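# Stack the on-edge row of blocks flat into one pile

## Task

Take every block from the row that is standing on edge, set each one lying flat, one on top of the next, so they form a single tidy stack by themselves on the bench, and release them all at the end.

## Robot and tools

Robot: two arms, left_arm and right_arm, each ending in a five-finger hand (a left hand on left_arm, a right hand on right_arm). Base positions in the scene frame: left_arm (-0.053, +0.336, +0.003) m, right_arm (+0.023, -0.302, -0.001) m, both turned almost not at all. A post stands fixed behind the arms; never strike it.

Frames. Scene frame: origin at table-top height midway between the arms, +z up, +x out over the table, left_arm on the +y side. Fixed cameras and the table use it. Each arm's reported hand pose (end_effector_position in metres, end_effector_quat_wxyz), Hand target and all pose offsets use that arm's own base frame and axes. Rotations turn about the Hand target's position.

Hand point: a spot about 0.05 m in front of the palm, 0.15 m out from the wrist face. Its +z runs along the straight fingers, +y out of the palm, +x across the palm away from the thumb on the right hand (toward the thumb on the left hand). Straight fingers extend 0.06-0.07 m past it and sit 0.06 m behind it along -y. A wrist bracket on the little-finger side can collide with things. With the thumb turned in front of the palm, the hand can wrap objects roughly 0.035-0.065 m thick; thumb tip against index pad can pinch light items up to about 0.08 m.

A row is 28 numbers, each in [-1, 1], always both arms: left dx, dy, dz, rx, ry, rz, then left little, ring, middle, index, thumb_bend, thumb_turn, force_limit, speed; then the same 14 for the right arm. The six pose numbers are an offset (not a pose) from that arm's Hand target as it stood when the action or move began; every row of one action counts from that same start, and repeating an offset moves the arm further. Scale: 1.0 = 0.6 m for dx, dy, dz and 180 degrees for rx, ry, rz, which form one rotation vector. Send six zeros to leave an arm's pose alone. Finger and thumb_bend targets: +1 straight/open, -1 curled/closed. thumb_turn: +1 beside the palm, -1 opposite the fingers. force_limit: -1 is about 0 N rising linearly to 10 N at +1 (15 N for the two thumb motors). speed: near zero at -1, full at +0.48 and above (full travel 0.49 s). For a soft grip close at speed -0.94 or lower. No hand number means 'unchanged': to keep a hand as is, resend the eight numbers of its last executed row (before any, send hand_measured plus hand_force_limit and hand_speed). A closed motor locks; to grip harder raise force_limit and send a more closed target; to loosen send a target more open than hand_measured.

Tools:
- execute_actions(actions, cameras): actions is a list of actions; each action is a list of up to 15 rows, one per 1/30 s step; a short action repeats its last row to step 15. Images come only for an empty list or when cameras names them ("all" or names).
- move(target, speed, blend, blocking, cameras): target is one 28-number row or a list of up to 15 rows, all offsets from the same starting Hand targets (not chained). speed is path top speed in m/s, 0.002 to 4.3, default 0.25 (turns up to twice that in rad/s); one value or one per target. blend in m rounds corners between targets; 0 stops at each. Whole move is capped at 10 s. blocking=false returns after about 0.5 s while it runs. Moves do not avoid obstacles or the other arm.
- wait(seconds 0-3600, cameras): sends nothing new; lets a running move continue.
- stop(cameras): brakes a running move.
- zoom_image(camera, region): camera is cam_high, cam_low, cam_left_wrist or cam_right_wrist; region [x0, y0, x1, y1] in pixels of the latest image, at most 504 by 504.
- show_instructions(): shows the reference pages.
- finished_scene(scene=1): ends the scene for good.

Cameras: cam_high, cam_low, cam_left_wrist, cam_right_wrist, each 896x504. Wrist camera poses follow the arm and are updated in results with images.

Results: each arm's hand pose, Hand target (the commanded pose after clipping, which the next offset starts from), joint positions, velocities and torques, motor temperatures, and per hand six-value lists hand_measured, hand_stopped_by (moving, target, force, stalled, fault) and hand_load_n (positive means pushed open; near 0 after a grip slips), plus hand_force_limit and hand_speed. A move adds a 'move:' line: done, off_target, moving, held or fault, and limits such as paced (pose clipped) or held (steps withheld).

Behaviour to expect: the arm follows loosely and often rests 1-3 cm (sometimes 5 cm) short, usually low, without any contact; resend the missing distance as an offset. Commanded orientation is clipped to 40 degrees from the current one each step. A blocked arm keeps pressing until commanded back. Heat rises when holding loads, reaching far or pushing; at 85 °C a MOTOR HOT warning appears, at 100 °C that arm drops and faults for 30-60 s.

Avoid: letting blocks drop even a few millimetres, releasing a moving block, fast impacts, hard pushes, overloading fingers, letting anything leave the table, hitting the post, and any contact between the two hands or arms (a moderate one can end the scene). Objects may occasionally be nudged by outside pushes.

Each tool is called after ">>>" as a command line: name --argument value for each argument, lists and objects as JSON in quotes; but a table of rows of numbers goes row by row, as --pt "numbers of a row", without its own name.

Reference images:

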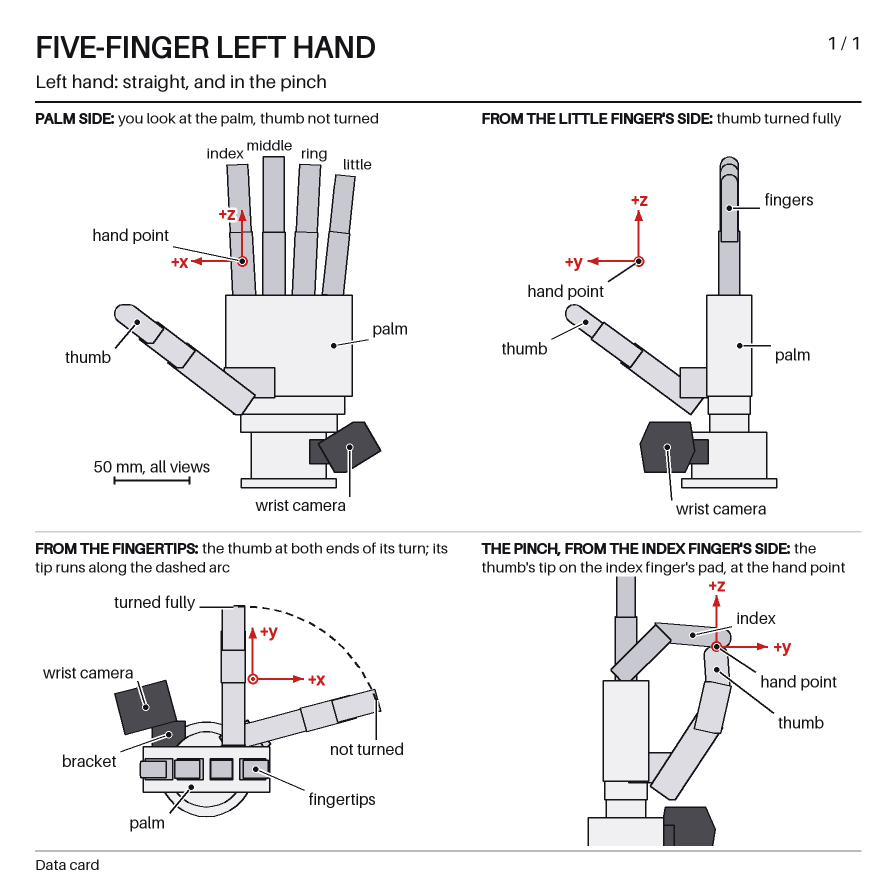

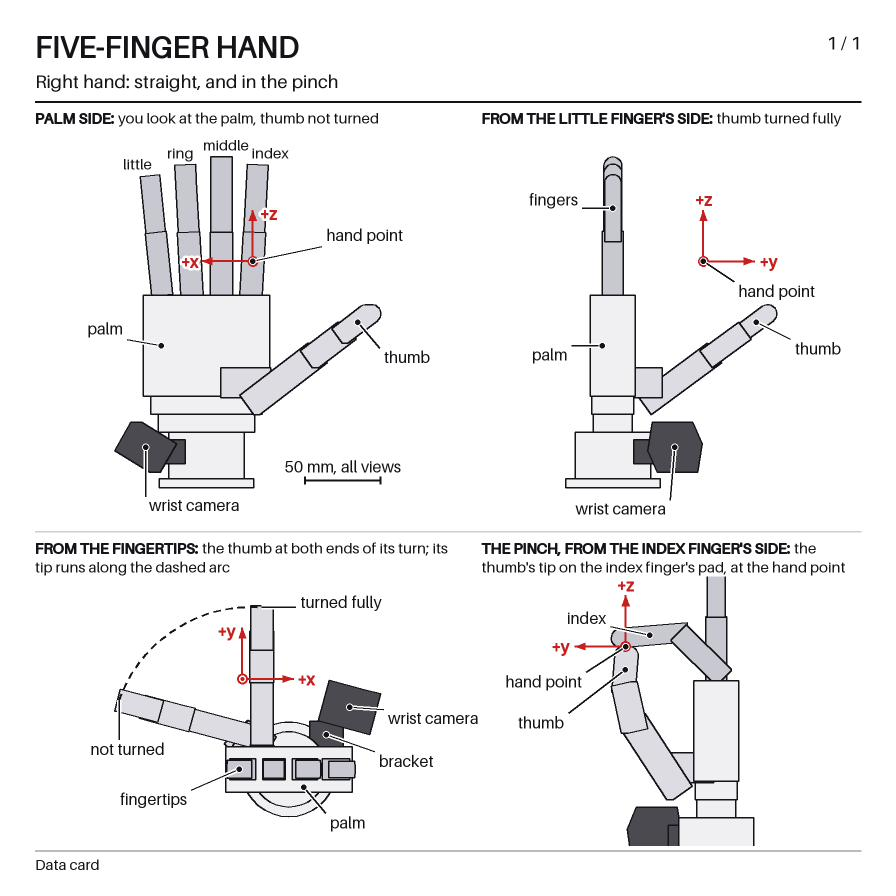

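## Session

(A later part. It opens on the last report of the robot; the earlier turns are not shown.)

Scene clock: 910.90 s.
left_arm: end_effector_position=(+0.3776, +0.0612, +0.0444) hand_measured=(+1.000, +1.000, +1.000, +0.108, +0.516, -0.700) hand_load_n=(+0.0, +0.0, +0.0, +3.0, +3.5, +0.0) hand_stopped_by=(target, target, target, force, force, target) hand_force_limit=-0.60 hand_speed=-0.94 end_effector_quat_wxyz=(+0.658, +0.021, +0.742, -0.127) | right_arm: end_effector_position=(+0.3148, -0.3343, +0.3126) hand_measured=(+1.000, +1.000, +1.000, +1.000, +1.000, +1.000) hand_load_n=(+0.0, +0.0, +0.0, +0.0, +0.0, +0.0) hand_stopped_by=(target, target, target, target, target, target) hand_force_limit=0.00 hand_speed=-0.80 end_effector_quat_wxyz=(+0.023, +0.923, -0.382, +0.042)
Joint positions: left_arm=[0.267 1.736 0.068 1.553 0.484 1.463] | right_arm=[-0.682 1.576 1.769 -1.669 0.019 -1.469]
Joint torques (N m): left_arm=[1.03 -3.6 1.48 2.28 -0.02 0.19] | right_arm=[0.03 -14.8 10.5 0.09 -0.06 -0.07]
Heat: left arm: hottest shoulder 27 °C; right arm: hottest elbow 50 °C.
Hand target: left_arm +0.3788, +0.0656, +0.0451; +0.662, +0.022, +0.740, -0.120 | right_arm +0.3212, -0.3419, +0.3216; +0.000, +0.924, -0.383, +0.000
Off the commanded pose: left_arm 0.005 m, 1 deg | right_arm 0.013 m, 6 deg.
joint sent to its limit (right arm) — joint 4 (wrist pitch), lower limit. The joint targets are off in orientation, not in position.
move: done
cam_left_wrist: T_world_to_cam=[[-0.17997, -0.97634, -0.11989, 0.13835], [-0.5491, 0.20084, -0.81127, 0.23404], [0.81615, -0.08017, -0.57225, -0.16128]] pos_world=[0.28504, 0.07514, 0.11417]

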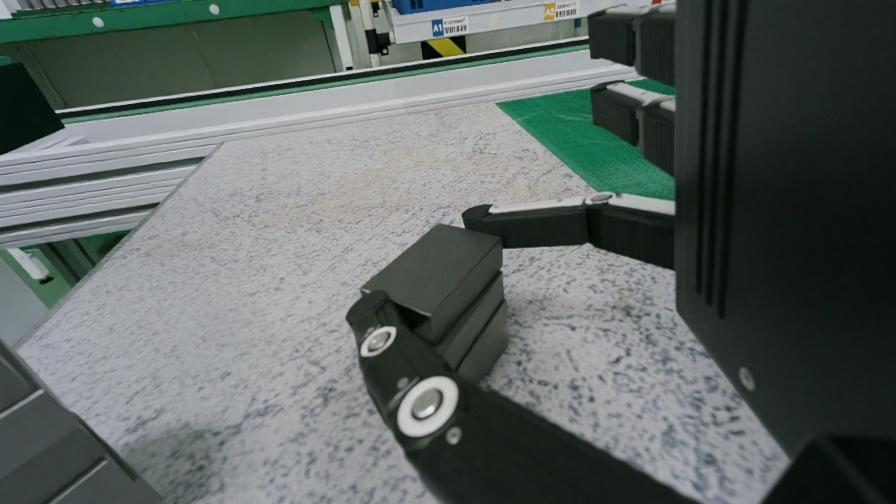

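>>> move --pt "0 0 0.003 0 0 0 1 1 1 0.33 0.64 -0.70 -0.6 -0.94 0 0 0 0 0 0 1 1 1 1 1 1 0 -0.8" --cameras '["cam_left_wrist"]' --speed 0.02

>>> zoom_image --camera "cam_left_wrist" --region '[320, 170, 552, 390]'

Scene clock: 916.20 s.
left_arm: end_effector_position=(+0.3776, +0.0612, +0.0444) hand_measured=(+1.000, +1.000, +1.000, +0.330, +0.640, -0.700) hand_load_n=(+0.0, +0.0, +0.0, +0.0, +0.0, +0.0) hand_stopped_by=(target, target, target, target, target, target) hand_force_limit=-0.60 hand_speed=-0.94 end_effector_quat_wxyz=(+0.658, +0.022, +0.742, -0.127) | right_arm: end_effector_position=(+0.3148, -0.3343, +0.3126) hand_measured=(+1.000, +1.000, +1.000, +1.000, +1.000, +1.000) hand_load_n=(+0.0, +0.0, +0.0, +0.0, -0.5, +0.0) hand_stopped_by=(target, target, target, target, target, target) hand_force_limit=0.00 hand_speed=-0.80 end_effector_quat_wxyz=(+0.023, +0.923, -0.382, +0.042)
Joint positions: left_arm=[0.267 1.736 0.068 1.553 0.484 1.464] | right_arm=[-0.682 1.576 1.769 -1.669 0.019 -1.469]
Joint torques (N m): left_arm=[1.03 -5.01 1.42 1.65 -0.02 0.18] | right_arm=[0.09 -14.74 10.5 0.08 -0.06 -0.07]
Heat: left arm: hottest shoulder 27 °C; right arm: hottest elbow 50 °C.
Hand target: left_arm +0.3788, +0.0656, +0.0469; +0.662, +0.022, +0.740, -0.120 | right_arm +0.3212, -0.3419, +0.3216; +0.000, +0.924, -0.383, +0.000
Off the commanded pose: left_arm 0.005 m, 1 deg | right_arm 0.013 m, 6 deg.
joint sent to its limit (right arm) — joint 4 (wrist pitch), lower limit. The joint targets are off in orientation, not in position.
move: done
cam_left_wrist: T_world_to_cam=[[-0.17997, -0.97629, -0.12026, 0.13839], [-0.549, 0.20113, -0.81126, 0.23399], [0.81621, -0.07998, -0.57219, -0.16132]] pos_world=[0.28504, 0.07514, 0.11417]

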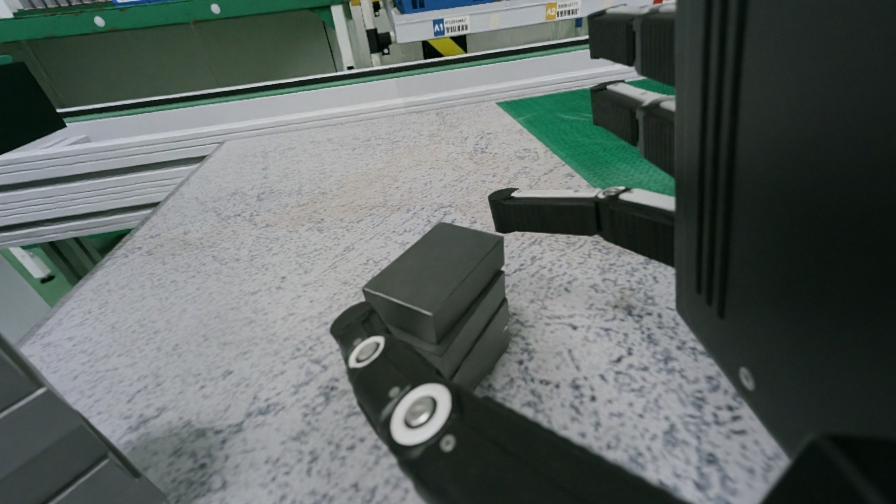

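Scaled by 2.172.

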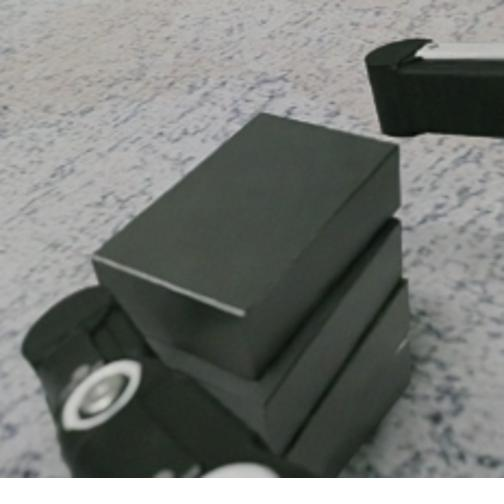

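>>> move --pt "0 0 -0.013 0 0 0 1 1 1 0.33 0.64 -0.70 -0.6 -0.94 0 0 0 0 0 0 1 1 1 1 1 1 0 -0.8" --pt "0 0 -0.013 0 0 0 1 1 1 0.03 0.43 -0.70 -0.5 -0.94 0 0 0 0 0 0 1 1 1 1 1 1 0 -0.8" --cameras '["cam_left_wrist"]' --speed 0.02

>>> zoom_image --camera "cam_left_wrist" --region '[320, 170, 552, 390]'

Scene clock: 922.97 s.
left_arm: end_effector_position=(+0.3749, +0.0605, +0.0335) hand_measured=(+1.000, +1.000, +1.000, +0.106, +0.518, -0.700) hand_load_n=(+0.0, +0.0, +0.0, +3.5, +3.5, +0.5) hand_stopped_by=(target, target, target, force, force, target) hand_force_limit=-0.50 hand_speed=-0.94 end_effector_quat_wxyz=(+0.647, +0.017, +0.751, -0.130) | right_arm: end_effector_position=(+0.3148, -0.3343, +0.3126) hand_measured=(+1.000, +1.000, +1.000, +1.000, +1.000, +1.000) hand_load_n=(+0.0, +0.0, +0.0, +0.0, +0.0, +0.0) hand_stopped_by=(target, target, target, target, target, target) hand_force_limit=0.00 hand_speed=-0.80 end_effector_quat_wxyz=(+0.023, +0.923, -0.382, +0.042)
Joint positions: left_arm=[0.267 1.767 0.068 1.553 0.484 1.464] | right_arm=[-0.682 1.576 1.769 -1.669 0.019 -1.469]
Joint torques (N m): left_arm=[1.03 -4.37 1.52 2.56 0 0.22] | right_arm=[0.15 -14.8 10.5 0.08 -0.06 -0.07]
Heat: left arm: hottest shoulder 27 °C; right arm: hottest elbow 50 °C.
Hand target: left_arm +0.3788, +0.0656, +0.0392; +0.662, +0.022, +0.740, -0.120 | right_arm +0.3212, -0.3419, +0.3216; +0.000, +0.924, -0.383, +0.000
Off the commanded pose: left_arm 0.009 m, 2 deg | right_arm 0.013 m, 6 deg.
joint sent to its limit (left arm) — joint 4 (wrist pitch), upper limit. The joint targets still meet the commanded pose.
joint sent to its limit (right arm) — joint 4 (wrist pitch), lower limit. The joint targets are off in orientation, not in position.
move: done
cam_left_wrist: T_world_to_cam=[[-0.18334, -0.97721, -0.10695, 0.13673], [-0.57266, 0.1946, -0.79636, 0.23259], [0.79903, -0.08475, -0.59529, -0.15799]] pos_world=[0.2845, 0.07496, 0.10581]

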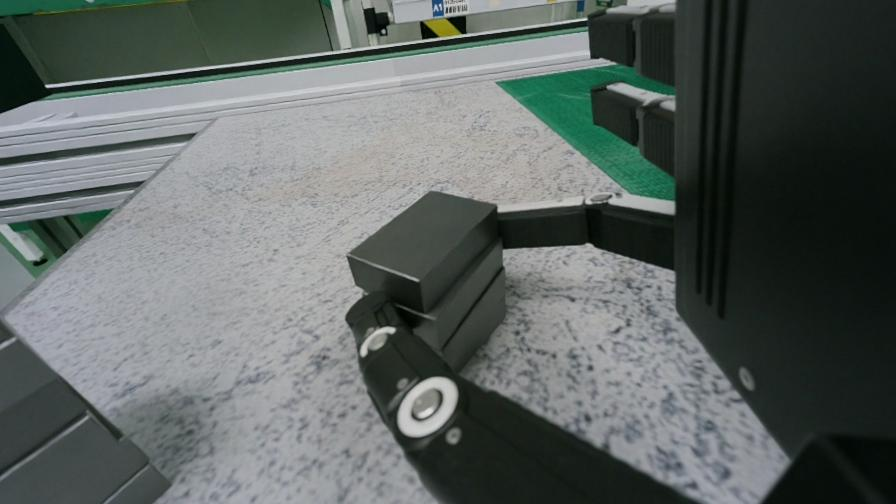

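Scaled by 2.172.

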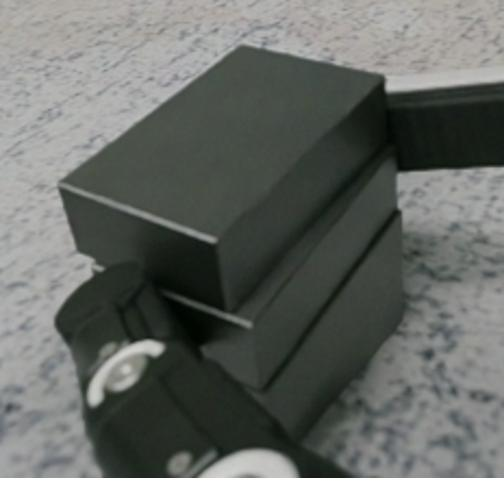

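>>> move --pt "0 0 0 0 0 0 1 1 1 0.27 0.6 -0.70 -0.6 -0.94 0 0 0 0 0 0 1 1 1 1 1 1 0 -0.8" --pt "0.003 0.001 0.027 0 0 0 1 1 1 0.27 0.6 -0.70 -0.6 -0.94 0 0 0 0 0 0 1 1 1 1 1 1 0 -0.8" --pt "0.003 0.001 0.014 0 0 0 1 1 1 0.27 0.6 -0.70 -0.6 -0.94 0 0 0 0 0 0 1 1 1 1 1 1 0 -0.8" --cameras '["cam_left_wrist"]' --speed 0.03

>>> zoom_image --camera "cam_left_wrist" --region '[320, 170, 552, 390]'

Scene clock: 933.67 s.
left_arm: end_effector_position=(+0.3765, +0.0611, +0.0408) hand_measured=(+1.000, +1.000, +1.000, +0.270, +0.600, -0.700) hand_load_n=(+0.0, +0.0, +0.0, +0.0, +0.0, +0.0) hand_stopped_by=(target, target, target, target, target, target) hand_force_limit=-0.60 hand_speed=-0.94 end_effector_quat_wxyz=(+0.651, +0.019, +0.748, -0.129) | right_arm: end_effector_position=(+0.3148, -0.3343, +0.3126) hand_measured=(+1.000, +1.000, +1.000, +1.000, +1.000, +1.000) hand_load_n=(+0.0, +0.0, +0.0, +0.0, +0.0, +0.0) hand_stopped_by=(target, target, target, target, target, target) hand_force_limit=0.00 hand_speed=-0.80 end_effector_quat_wxyz=(+0.023, +0.923, -0.382, +0.042)
Joint positions: left_arm=[0.268 1.718 0.068 1.516 0.484 1.464] | right_arm=[-0.682 1.576 1.769 -1.669 0.019 -1.469]
Joint torques (N m): left_arm=[0.97 -4.31 1.87 2.59 -0.01 0.19] | right_arm=[0.09 -14.74 10.5 0.09 -0.06 -0.07]
Heat: left arm: hottest shoulder 27 °C; right arm: hottest elbow 50 °C.
Hand target: left_arm +0.3806, +0.0663, +0.0476; +0.662, +0.022, +0.740, -0.120 | right_arm +0.3212, -0.3419, +0.3216; +0.000, +0.924, -0.383, +0.000
Off the commanded pose: left_arm 0.009 m, 2 deg | right_arm 0.013 m, 6 deg.
joint sent to its limit (right arm) — joint 4 (wrist pitch), lower limit. The joint targets are off in orientation, not in position.
move: done
cam_left_wrist: T_world_to_cam=[[-0.18182, -0.97697, -0.11164, 0.13792], [-0.56456, 0.19667, -0.80162, 0.23625], [0.80512, -0.08273, -0.58732, -0.15753]] pos_world=[0.28528, 0.07525, 0.11226]

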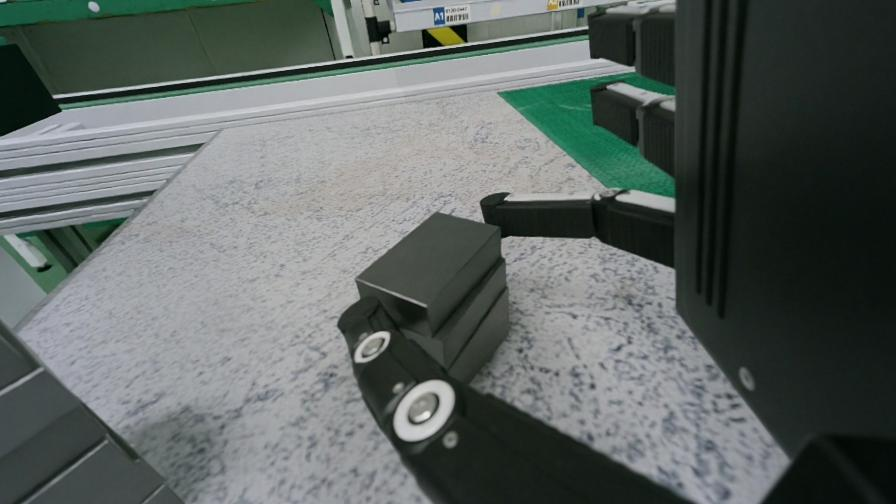

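Scaled by 2.172.

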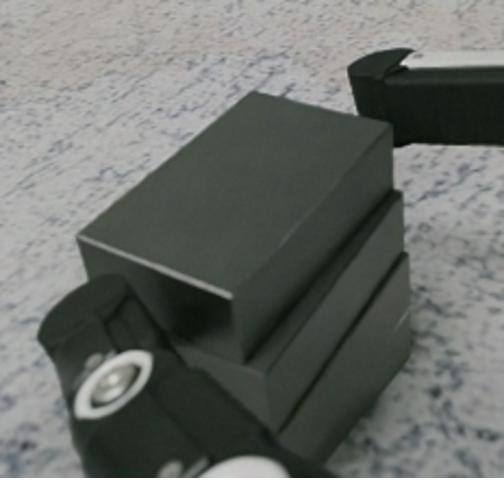

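>>> move --pt "0.0 0.0 0.035 0 0 0 1 1 1 0.27 0.6 -0.70 -0.6 -0.94 0 0 0 0 0 0 1 1 1 1 1 1 0 -0.8" --pt "0.0 0.0 0.009 0 0 0 1 1 1 0.27 0.6 -0.70 -0.6 -0.94 0 0 0 0 0 0 1 1 1 1 1 1 0 -0.8" --pt "0.0 0.0 0.009 0 0 0 1 1 1 0.01 0.41 -0.70 -0.6 -0.94 0 0 0 0 0 0 1 1 1 1 1 1 0 -0.8" --cameras '["cam_left_wrist"]' --speed 0.03

>>> zoom_image --camera "cam_left_wrist" --region '[320, 170, 552, 390]'

Scene clock: 943.83 s.
left_arm: end_effector_position=(+0.3775, +0.0613, +0.0469) hand_measured=(+1.000, +1.000, +1.000, +0.108, +0.516, -0.700) hand_load_n=(+0.0, +0.0, +0.0, +3.5, +3.0, +0.5) hand_stopped_by=(target, target, target, force, force, target) hand_force_limit=-0.60 hand_speed=-0.94 end_effector_quat_wxyz=(+0.652, +0.019, +0.747, -0.128) | right_arm: end_effector_position=(+0.3148, -0.3343, +0.3126) hand_measured=(+1.000, +1.000, +1.000, +1.000, +1.000, +1.000) hand_load_n=(+0.0, +0.0, +0.0, +0.0, +0.0, +0.0) hand_stopped_by=(target, target, target, target, target, target) hand_force_limit=0.00 hand_speed=-0.80 end_effector_quat_wxyz=(+0.023, +0.923, -0.382, +0.042)
Joint positions: left_arm=[0.268 1.662 0.068 1.462 0.484 1.464] | right_arm=[-0.682 1.576 1.769 -1.669 0.019 -1.469]
Joint torques (N m): left_arm=[1.03 -3.96 2.13 2.56 -0.01 0.19] | right_arm=[0.15 -14.74 10.5 0.08 -0.06 -0.07]
Heat: left arm: hottest shoulder 27 °C; right arm: hottest elbow 50 °C.
Hand target: left_arm +0.3807, +0.0663, +0.0531; +0.662, +0.022, +0.740, -0.120 | right_arm +0.3212, -0.3419, +0.3216; +0.000, +0.924, -0.383, +0.000
Off the commanded pose: left_arm 0.008 m, 2 deg | right_arm 0.013 m, 6 deg.
joint sent to its limit (right arm) — joint 4 (wrist pitch), lower limit. The joint targets are off in orientation, not in position.
move: done
cam_left_wrist: T_world_to_cam=[[-0.18157, -0.97687, -0.11296, 0.13898], [-0.56219, 0.19737, -0.80312, 0.24074], [0.80683, -0.08232, -0.58502, -0.15554]] pos_world=[0.28607, 0.07545, 0.11804]

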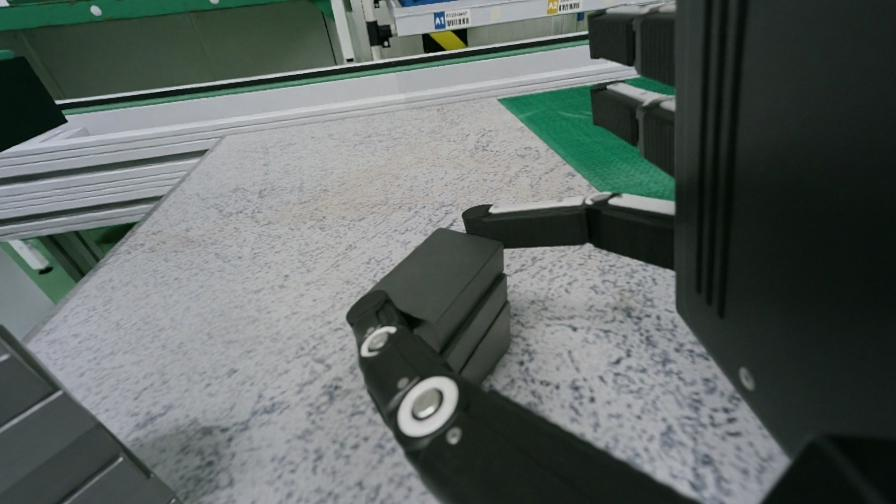

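Scaled by 2.172.

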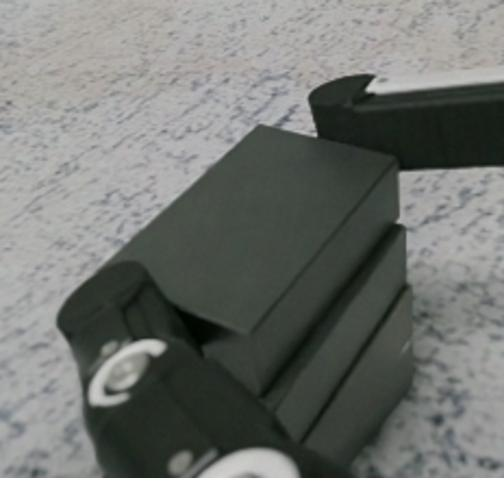

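>>> move --pt "-0.0075 -0.0075 0.0 0 0 0.02 1 1 1 0.01 0.41 -0.70 -0.6 -0.94 0 0 0 0 0 0 1 1 1 1 1 1 0 -0.8" --cameras '["cam_left_wrist"]' --speed 0.02

>>> zoom_image --camera "cam_left_wrist" --region '[320, 170, 552, 390]'

Scene clock: 949.03 s.
left_arm: end_effector_position=(+0.3759, +0.0656, +0.0482) hand_measured=(+1.000, +1.000, +1.000, +0.108, +0.516, -0.700) hand_load_n=(+0.0, +0.0, +0.0, +3.5, +3.5, +0.5) hand_stopped_by=(target, target, target, force, force, target) hand_force_limit=-0.60 hand_speed=-0.94 end_effector_quat_wxyz=(+0.658, -0.003, +0.747, -0.096) | right_arm: end_effector_position=(+0.3148, -0.3343, +0.3126) hand_measured=(+1.000, +1.000, +1.000, +1.000, +1.000, +1.000) hand_load_n=(+0.0, +0.0, +0.0, +0.0, +0.0, +0.0) hand_stopped_by=(target, target, target, target, target, target) hand_force_limit=0.00 hand_speed=-0.80 end_effector_quat_wxyz=(+0.023, +0.923, -0.382, +0.042)
Joint positions: left_arm=[0.207 1.67 0.06 1.487 0.345 1.464] | right_arm=[-0.682 1.576 1.769 -1.669 0.019 -1.469]
Joint torques (N m): left_arm=[-0.56 -3.96 1.31 2.84 -0.21 0.04] | right_arm=[0.09 -14.74 10.52 0.08 -0.06 -0.07]
Heat: left arm: hottest shoulder 27 °C; right arm: hottest elbow 50 °C.
Hand target: left_arm +0.3762, +0.0618, +0.0530; +0.665, -0.001, +0.740, -0.099 | right_arm +0.3212, -0.3419, +0.3216; +0.000, +0.924, -0.383, +0.000
Off the commanded pose: left_arm 0.006 m, 1 deg | right_arm 0.013 m, 6 deg.
joint sent to its limit (right arm) — joint 4 (wrist pitch), lower limit. The joint targets are off in orientation, not in position.
move: done
cam_left_wrist: T_world_to_cam=[[-0.10567, -0.98553, -0.13254, 0.11609], [-0.5724, 0.16927, -0.80231, 0.2458], [0.81314, -0.00891, -0.582, -0.16047]] pos_world=[0.28344, 0.07137, 0.1192]

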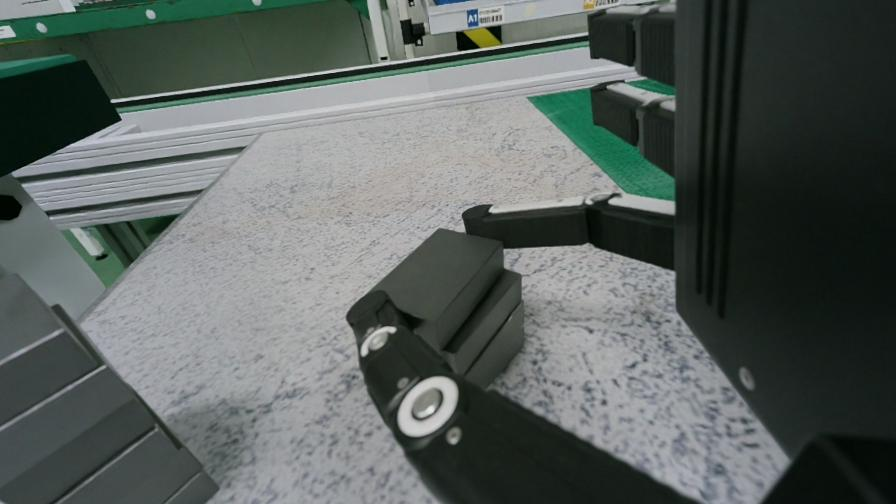

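Scaled by 2.172.

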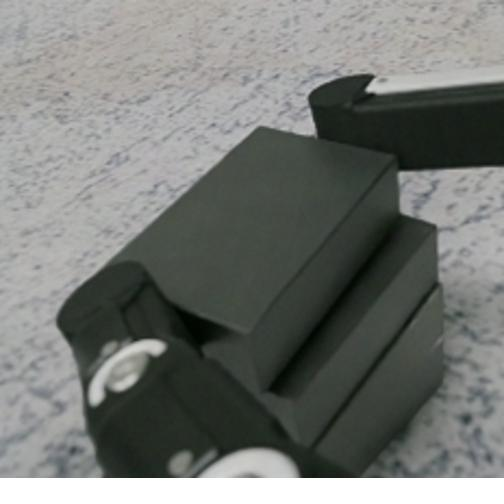

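>>> move --pt "-0.0017 -0.0097 0.0 0 0 0.0 1 1 1 0.01 0.41 -0.70 -0.6 -0.94 0 0 0 0 0 0 1 1 1 1 1 1 0 -0.8" --cameras '["cam_left_wrist"]' --speed 0.02

>>> zoom_image --camera "cam_left_wrist" --region '[320, 170, 552, 390]'

Scene clock: 961.13 s.
left_arm: end_effector_position=(+0.3748, +0.0596, +0.0481) hand_measured=(+1.000, +1.000, +1.000, +0.108, +0.516, -0.700) hand_load_n=(+0.0, +0.5, +0.0, +3.5, +3.0, +0.5) hand_stopped_by=(target, target, target, force, force, target) hand_force_limit=-0.60 hand_speed=-0.94 end_effector_quat_wxyz=(+0.658, -0.002, +0.747, -0.096) | right_arm: end_effector_position=(+0.3148, -0.3343, +0.3126) hand_measured=(+1.000, +1.000, +1.000, +1.000, +1.000, +1.000) hand_load_n=(+0.5, +0.0, +0.0, +0.0, +0.0, +0.0) hand_stopped_by=(target, target, target, target, target, target) hand_force_limit=0.00 hand_speed=-0.80 end_effector_quat_wxyz=(+0.023, +0.923, -0.382, +0.042)
Joint positions: left_arm=[0.176 1.672 0.054 1.495 0.315 1.461] | right_arm=[-0.682 1.576 1.769 -1.669 0.019 -1.469]
Joint torques (N m): left_arm=[-0.26 -4.01 1.29 2.93 -0.22 0.03] | right_arm=[0.21 -14.74 10.5 0.09 -0.06 -0.07]
Heat: left arm: hottest shoulder 27 °C; right arm: hottest elbow 51 °C.
Hand target: left_arm +0.3752, +0.0560, +0.0530; +0.665, -0.001, +0.740, -0.099 | right_arm +0.3212, -0.3419, +0.3216; +0.000, +0.924, -0.383, +0.000
Off the commanded pose: left_arm 0.006 m, 1 deg | right_arm 0.013 m, 6 deg.
joint sent to its limit (right arm) — joint 4 (wrist pitch), lower limit. The joint targets are off in orientation, not in position.
move: done
cam_left_wrist: T_world_to_cam=[[-0.10643, -0.98526, -0.13395, 0.11031], [-0.57284, 0.17087, -0.80166, 0.24607], [0.81273, -0.00859, -0.58258, -0.15952]] pos_world=[0.28234, 0.06527, 0.1191]

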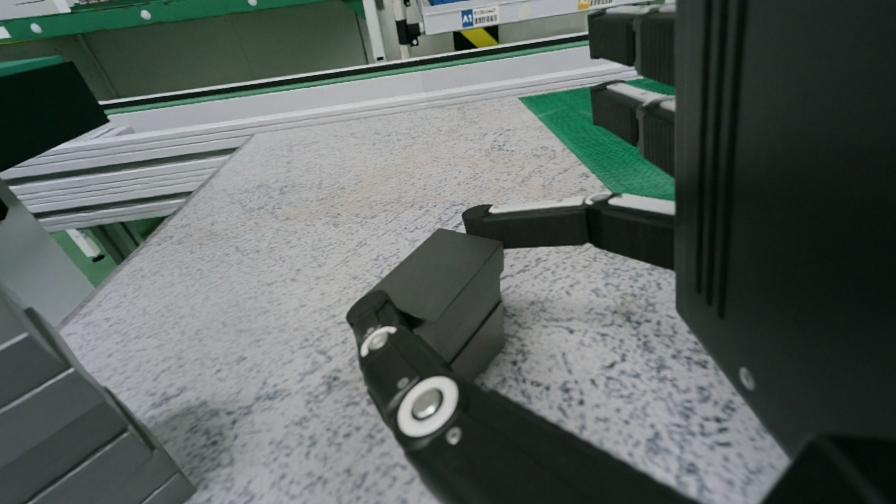

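Scaled by 2.172.

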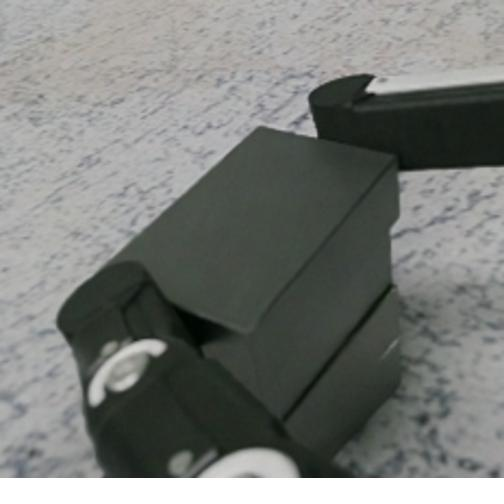

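>>> move --pt "0 0 -0.006 0 0 0.0 1 1 1 0.01 0.41 -0.70 -0.6 -0.94 0 0 0 0 0 0 1 1 1 1 1 1 0 -0.8" --pt "0 0 -0.006 0 0 0.0 1 1 1 0.30 0.62 -0.70 -0.6 -0.94 0 0 0 0 0 0 1 1 1 1 1 1 0 -0.8" --cameras '["cam_left_wrist"]' --speed 0.02

>>> zoom_image --camera "cam_left_wrist" --region '[320, 170, 552, 390]'

Scene clock: 967.80 s.
left_arm: end_effector_position=(+0.3748, +0.0597, +0.0467) hand_measured=(+1.000, +1.000, +1.000, +0.300, +0.620, -0.700) hand_load_n=(+0.0, +0.0, +0.0, +0.0, +0.0, +0.5) hand_stopped_by=(target, target, target, target, target, target) hand_force_limit=-0.60 hand_speed=-0.94 end_effector_quat_wxyz=(+0.661, -0.002, +0.745, -0.095) | right_arm: end_effector_position=(+0.3148, -0.3343, +0.3126) hand_measured=(+1.000, +1.000, +1.000, +1.000, +1.000, +1.000) hand_load_n=(+0.0, +0.0, +0.0, +0.0, +0.0, +0.0) hand_stopped_by=(target, target, target, target, target, target) hand_force_limit=0.00 hand_speed=-0.80 end_effector_quat_wxyz=(+0.023, +0.923, -0.382, +0.042)
Joint positions: left_arm=[0.176 1.71 0.054 1.54 0.314 1.461] | right_arm=[-0.682 1.576 1.769 -1.669 0.019 -1.469]
Joint torques (N m): left_arm=[-0.5 -3.9 1.13 2.69 -0.21 0.03] | right_arm=[0.15 -14.8 10.51 0.09 -0.06 -0.07]
Heat: left arm: hottest shoulder 27 °C; right arm: hottest elbow 51 °C.
Hand target: left_arm +0.3752, +0.0560, +0.0495; +0.665, -0.001, +0.740, -0.099 | right_arm +0.3212, -0.3419, +0.3216; +0.000, +0.924, -0.383, +0.000
Off the commanded pose: left_arm 0.005 m, 1 deg | right_arm 0.013 m, 6 deg.
joint sent to its limit (right arm) — joint 4 (wrist pitch), lower limit. The joint targets are off in orientation, not in position.
move: done
cam_left_wrist: T_world_to_cam=[[-0.10467, -0.98522, -0.13562, 0.10968], [-0.56727, 0.17115, -0.80555, 0.24301], [0.81686, -0.00739, -0.57679, -0.1622]] pos_world=[0.28183, 0.06527, 0.11707]

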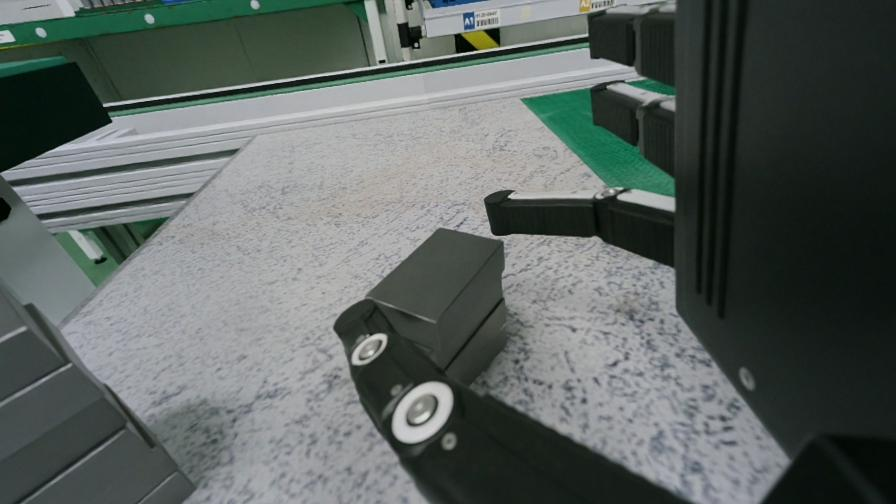

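Scaled by 2.172.

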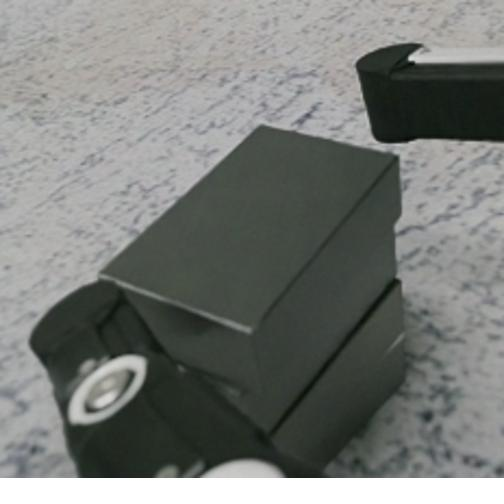

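>>> move --pt "0 0 0.0 0 0 0.0 1 1 1 0.38 0.67 -0.70 -0.6 -0.9 0 0 0 0 0 0 1 1 1 1 1 1 0 -0.8" --pt "0.01 0.013 0.12 0 0 -0.02 1 1 1 0.35 0.65 -0.70 -0.6 -0.94 0 0 0 0 0 0 1 1 1 1 1 1 0 -0.8" --cameras '["cam_left_wrist","cam_high","cam_low"]' --speed 0.06

>>> zoom_image --camera "cam_high" --region '[530, 290, 620, 370]'

>>> zoom_image --camera "cam_low" --region '[310, 230, 410, 310]'

Scene clock: 973.77 s.
left_arm: end_effector_position=(+0.3669, +0.0562, +0.1049) hand_measured=(+1.000, +1.000, +1.000, +0.350, +0.650, -0.700) hand_load_n=(+0.0, +0.5, +0.0, +0.0, +0.0, +0.5) hand_stopped_by=(target, target, target, target, target, target) hand_force_limit=-0.60 hand_speed=-0.94 end_effector_quat_wxyz=(+0.651, +0.018, +0.748, -0.128) | right_arm: end_effector_position=(+0.3148, -0.3343, +0.3126) hand_measured=(+1.000, +1.000, +1.000, +1.000, +1.000, +1.000) hand_load_n=(+0.0, +0.0, +0.0, +0.0, +0.0, +0.0) hand_stopped_by=(target, target, target, target, target, target) hand_force_limit=0.00 hand_speed=-0.80 end_effector_quat_wxyz=(+0.023, +0.923, -0.382, +0.042)
Joint positions: left_arm=[0.254 1.017 0.071 0.813 0.469 1.461] | right_arm=[-0.682 1.576 1.769 -1.669 0.019 -1.469]
Joint torques (N m): left_arm=[1.03 -0.44 9.1 1.11 0.06 0.19] | right_arm=[0.21 -14.68 10.48 0.09 -0.06 -0.07]
Heat: left arm: hottest shoulder 27 °C; right arm: hottest elbow 51 °C.
Hand target: left_arm +0.3811, +0.0637, +0.1213; +0.662, +0.022, +0.740, -0.120 | right_arm +0.3212, -0.3419, +0.3216; +0.000, +0.924, -0.383, +0.000
Off the commanded pose: left_arm 0.023 m, 2 deg | right_arm 0.013 m, 6 deg.
joint sent to its limit (right arm) — joint 4 (wrist pitch), lower limit. The joint targets are off in orientation, not in position.
move: off_target (left_arm); target 2's new numbers were sent with left_arm's hand 0.023 m and 2 deg from that target
cam_left_wrist: T_world_to_cam=[[-0.18051, -0.97728, -0.11106, 0.1381], [-0.56505, 0.19547, -0.80157, 0.28339], [0.80507, -0.08194, -0.58749, -0.11257]] pos_world=[0.27568, 0.07035, 0.17636]
Images, in order (width x height): cam_high 896x504, cam_low 896x504, cam_left_wrist 896x504.

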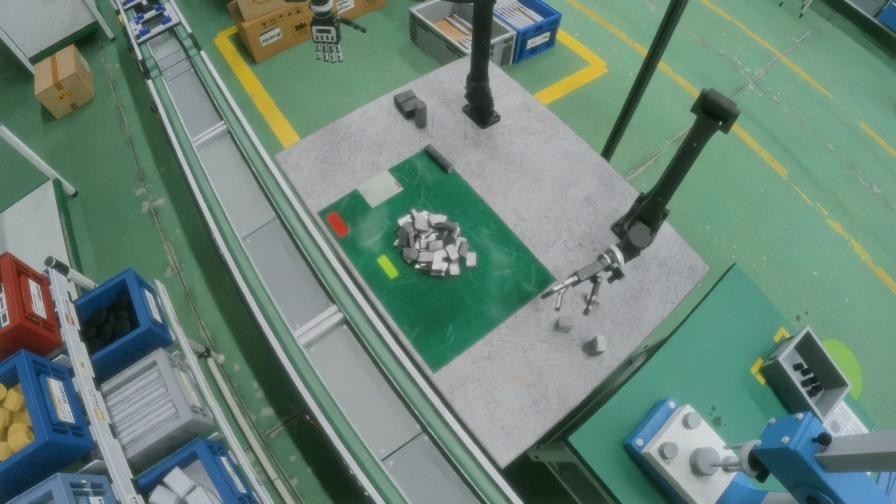

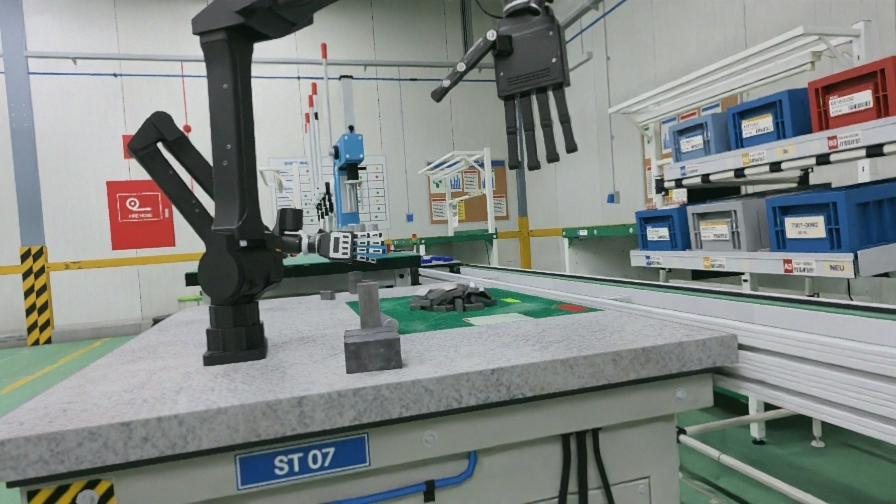

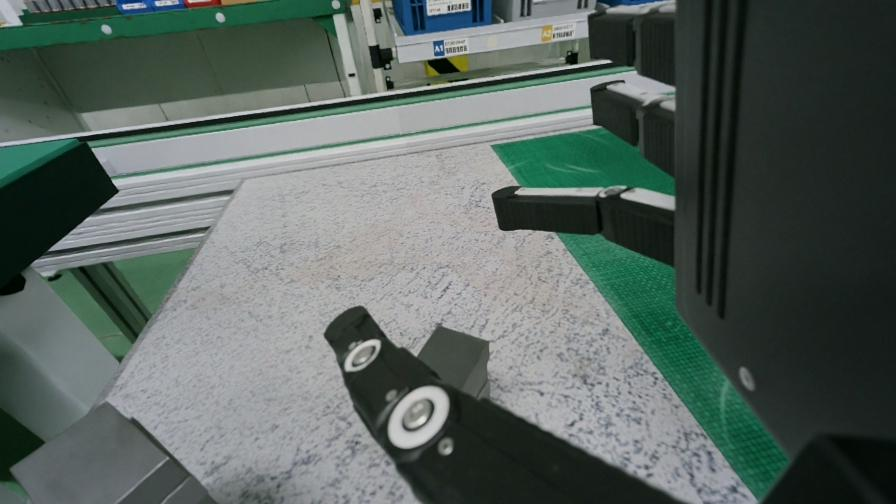

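Scaled by 5.600.

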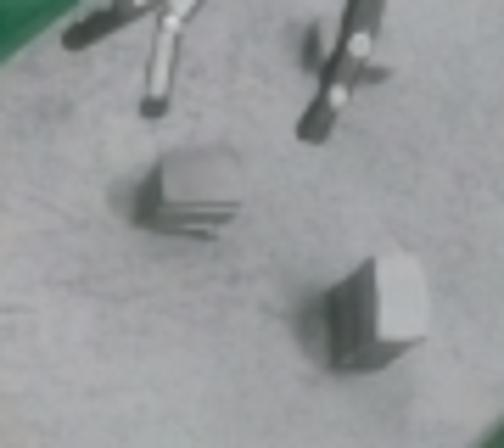

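Scaled by 5.040.

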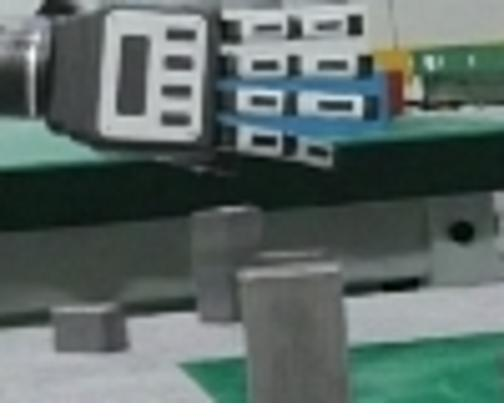

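>>> move --pt "-0.1845 0.0372 0.025 -0.268 0.2669 -0.0151 -1 1 1 0.35 0.65 -0.70 -0.6 -0.5 0 0 0 0 0 0 1 1 1 1 1 1 0 -0.8" --pt "-0.1845 0.0372 -0.129 -0.268 0.2669 -0.0151 -1 1 1 0.35 0.65 -0.70 -0.6 -0.5 0 0 0 0 0 0 1 1 1 1 1 1 0 -0.8" --cameras '["cam_left_wrist"]' --speed 0.12 --blend '[0.02,0]'

>>> zoom_image --camera "cam_left_wrist" --region '[300, 150, 552, 350]'

>>> zoom_image --camera "cam_left_wrist" --region '[340, 0, 560, 120]'

Scene clock: 987.80 s.
left_arm: end_effector_position=(+0.2690, +0.0817, +0.0447) hand_measured=(-1.000, +1.000, +1.000, +0.350, +0.650, -0.700) hand_load_n=(+0.0, +0.0, +0.0, +0.0, +0.0, +0.0) hand_stopped_by=(target, target, target, target, target, target) hand_force_limit=-0.60 hand_speed=-0.50 end_effector_quat_wxyz=(+0.253, -0.278, +0.826, -0.420) | right_arm: end_effector_position=(+0.3148, -0.3343, +0.3126) hand_measured=(+1.000, +1.000, +1.000, +1.000, +1.000, +1.000) hand_load_n=(+0.0, +0.0, +0.0, +0.0, +0.0, +0.0) hand_stopped_by=(target, target, target, target, target, target) hand_force_limit=0.00 hand_speed=-0.80 end_effector_quat_wxyz=(+0.023, +0.923, -0.382, +0.042)
Joint positions: left_arm=[0.79 1.183 0.53 -0.79 1.02 1.638] | right_arm=[-0.682 1.576 1.769 -1.669 0.019 -1.469]
Joint torques (N m): left_arm=[0.97 -3.49 6.3 0.84 0.62 0.18] | right_arm=[0.21 -14.74 10.5 0.1 -0.06 -0.07]
Heat: left arm: hottest shoulder 27 °C; right arm: hottest elbow 51 °C.
Hand target: left_arm +0.2704, +0.0860, +0.0440; +0.262, -0.275, +0.826, -0.417 | right_arm +0.3212, -0.3419, +0.3216; +0.000, +0.924, -0.383, +0.000
Off the commanded pose: left_arm 0.005 m, 1 deg | right_arm 0.013 m, 6 deg.
joint sent to its limit (right arm) — joint 4 (wrist pitch), lower limit. The joint targets are off in orientation, not in position.
move: done
cam_left_wrist: T_world_to_cam=[[0.07329, -0.68306, 0.72668, 0.00884], [-0.97913, -0.18779, -0.07777, 0.28521], [0.18958, -0.70581, -0.68256, 0.15367]] pos_world=[0.24948, 0.16806, 0.12065]

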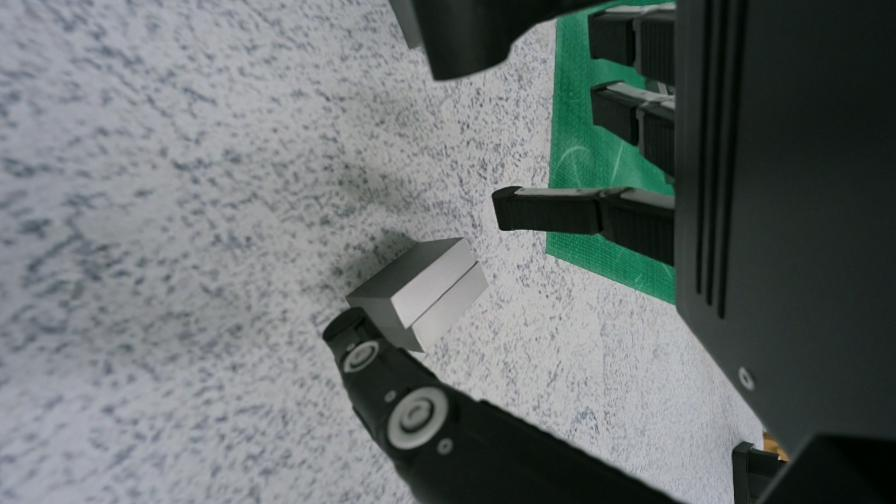

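Scaled by 2.000.

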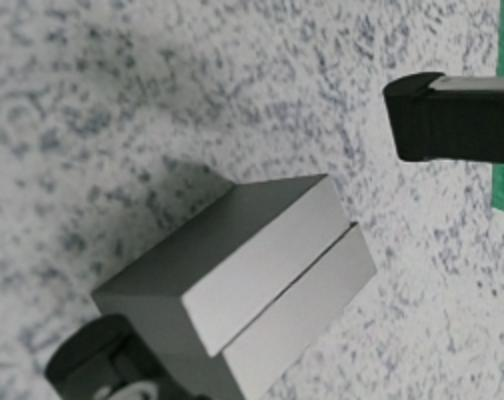

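Scaled by 2.291.

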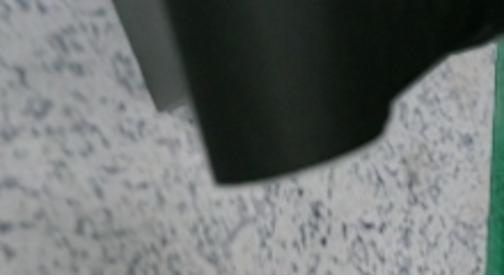

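>>> move --pt "-0.0023 -0.026 -0.015 0 0 0 -1 1 1 0.35 0.65 -0.70 -0.6 -0.94 0 0 0 0 0 0 1 1 1 1 1 1 0 -0.8" --cameras '["cam_left_wrist"]' --speed 0.04

>>> zoom_image --camera "cam_left_wrist" --region '[300, 150, 552, 350]'

Scene clock: 999.17 s.
left_arm: end_effector_position=(+0.2676, +0.0721, +0.0342) hand_measured=(-1.000, +1.000, +1.000, +0.350, +0.650, -0.700) hand_load_n=(-0.5, +0.0, +0.0, +0.0, +0.0, +0.5) hand_stopped_by=(target, target, target, target, target, target) hand_force_limit=-0.60 hand_speed=-0.94 end_effector_quat_wxyz=(+0.260, -0.277, +0.825, -0.419) | right_arm: end_effector_position=(+0.3148, -0.3343, +0.3126) hand_measured=(+1.000, +1.000, +1.000, +1.000, +1.000, +1.000) hand_load_n=(+0.0, +0.0, +0.0, +0.0, +0.0, +0.0) hand_stopped_by=(target, target, target, target, target, target) hand_force_limit=0.00 hand_speed=-0.80 end_effector_quat_wxyz=(+0.023, +0.923, -0.382, +0.042)
Joint positions: left_arm=[0.769 1.166 0.479 -0.702 1.02 1.588] | right_arm=[-0.682 1.576 1.769 -1.669 0.019 -1.469]
Joint torques (N m): left_arm=[-0.44 -3.9 6.05 0.94 0.39 -0.05] | right_arm=[0.15 -14.74 10.48 0.09 -0.06 -0.06]
Heat: left arm: hottest shoulder 27 °C; right arm: hottest elbow 51 °C.
Hand target: left_arm +0.2690, +0.0704, +0.0349; +0.262, -0.275, +0.826, -0.417 | right_arm +0.3212, -0.3419, +0.3216; +0.000, +0.924, -0.383, +0.000
Off the commanded pose: left_arm 0.002 m, 0 deg | right_arm 0.013 m, 6 deg.
joint sent to its limit (right arm) — joint 4 (wrist pitch), lower limit. The joint targets are off in orientation, not in position.
move: done
cam_left_wrist: T_world_to_cam=[[0.06824, -0.68737, 0.72309, 0.01185], [-0.97722, -0.19204, -0.09032, 0.2814], [0.20095, -0.70046, -0.68482, 0.13668]] pos_world=[0.24672, 0.15793, 0.11045]

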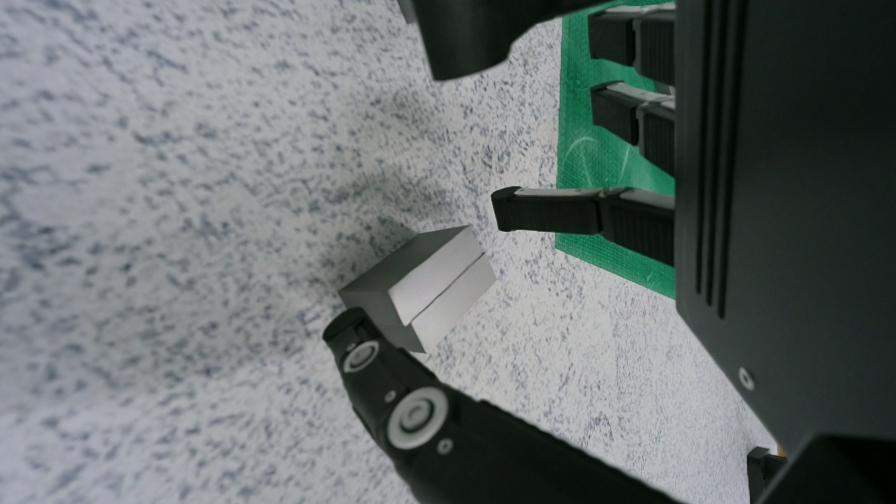

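Scaled by 2.000.

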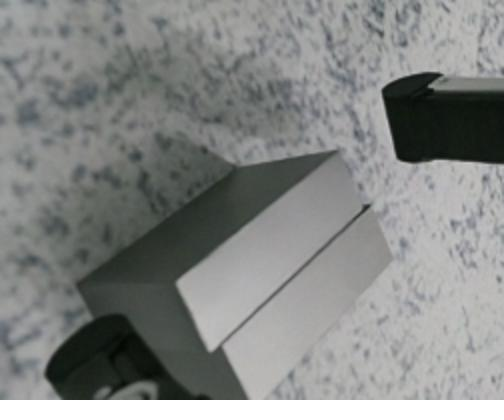

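>>> move --pt "0.0005 0.014 -0.008 0 0 0 -1 1 1 0.35 0.65 -0.70 -0.6 -0.94 0 0 0 0 0 0 1 1 1 1 1 1 0 -0.8" --cameras '["cam_left_wrist"]' --speed 0.04

>>> zoom_image --camera "cam_left_wrist" --region '[300, 150, 552, 350]'

Scene clock: 1009.27 s.
left_arm: end_effector_position=(+0.2662, +0.0718, +0.0288) hand_measured=(-1.000, +1.000, +1.000, +0.350, +0.650, -0.700) hand_load_n=(+0.0, +0.0, +0.0, +0.0, +0.0, +0.0) hand_stopped_by=(target, target, target, target, target, target) hand_force_limit=-0.60 hand_speed=-0.94 end_effector_quat_wxyz=(+0.254, -0.279, +0.825, -0.421) | right_arm: end_effector_position=(+0.3148, -0.3343, +0.3126) hand_measured=(+1.000, +1.000, +1.000, +1.000, +1.000, +1.000) hand_load_n=(+0.0, +0.0, +0.0, +0.0, +0.0, +0.0) hand_stopped_by=(target, target, target, target, target, target) hand_force_limit=0.00 hand_speed=-0.80 end_effector_quat_wxyz=(+0.023, +0.923, -0.382, +0.042)
Joint positions: left_arm=[0.771 1.19 0.479 -0.702 1.02 1.601] | right_arm=[-0.682 1.576 1.769 -1.669 0.019 -1.469]
Joint torques (N m): left_arm=[1.03 -2.84 6.93 0.46 0.53 0.21] | right_arm=[0.09 -14.74 10.5 0.09 -0.06 -0.07]
Heat: left arm: hottest shoulder 27 °C; right arm: hottest elbow 51 °C.
Hand target: left_arm +0.2693, +0.0788, +0.0301; +0.262, -0.275, +0.826, -0.416 | right_arm +0.3212, -0.3419, +0.3216; +0.000, +0.924, -0.383, +0.000
Off the commanded pose: left_arm 0.008 m, 1 deg | right_arm 0.013 m, 6 deg.
joint sent to its limit (right arm) — joint 4 (wrist pitch), lower limit. The joint targets are off in orientation, not in position.
move: done
cam_left_wrist: T_world_to_cam=[[0.07258, -0.6817, 0.72803, 0.01396], [-0.97891, -0.18848, -0.07888, 0.27937], [0.19099, -0.70694, -0.681, 0.13607]] pos_world=[0.24647, 0.15837, 0.10454]

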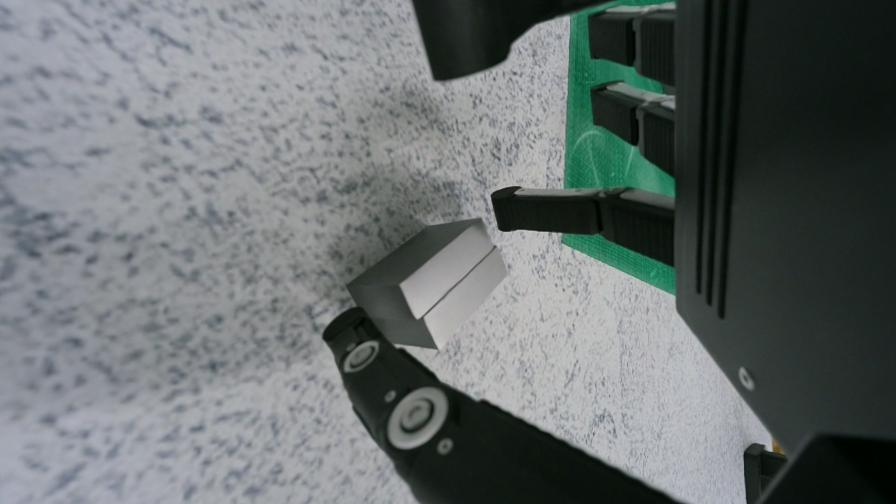

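Scaled by 2.000.

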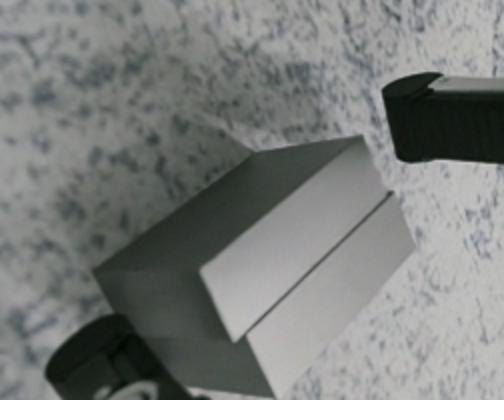

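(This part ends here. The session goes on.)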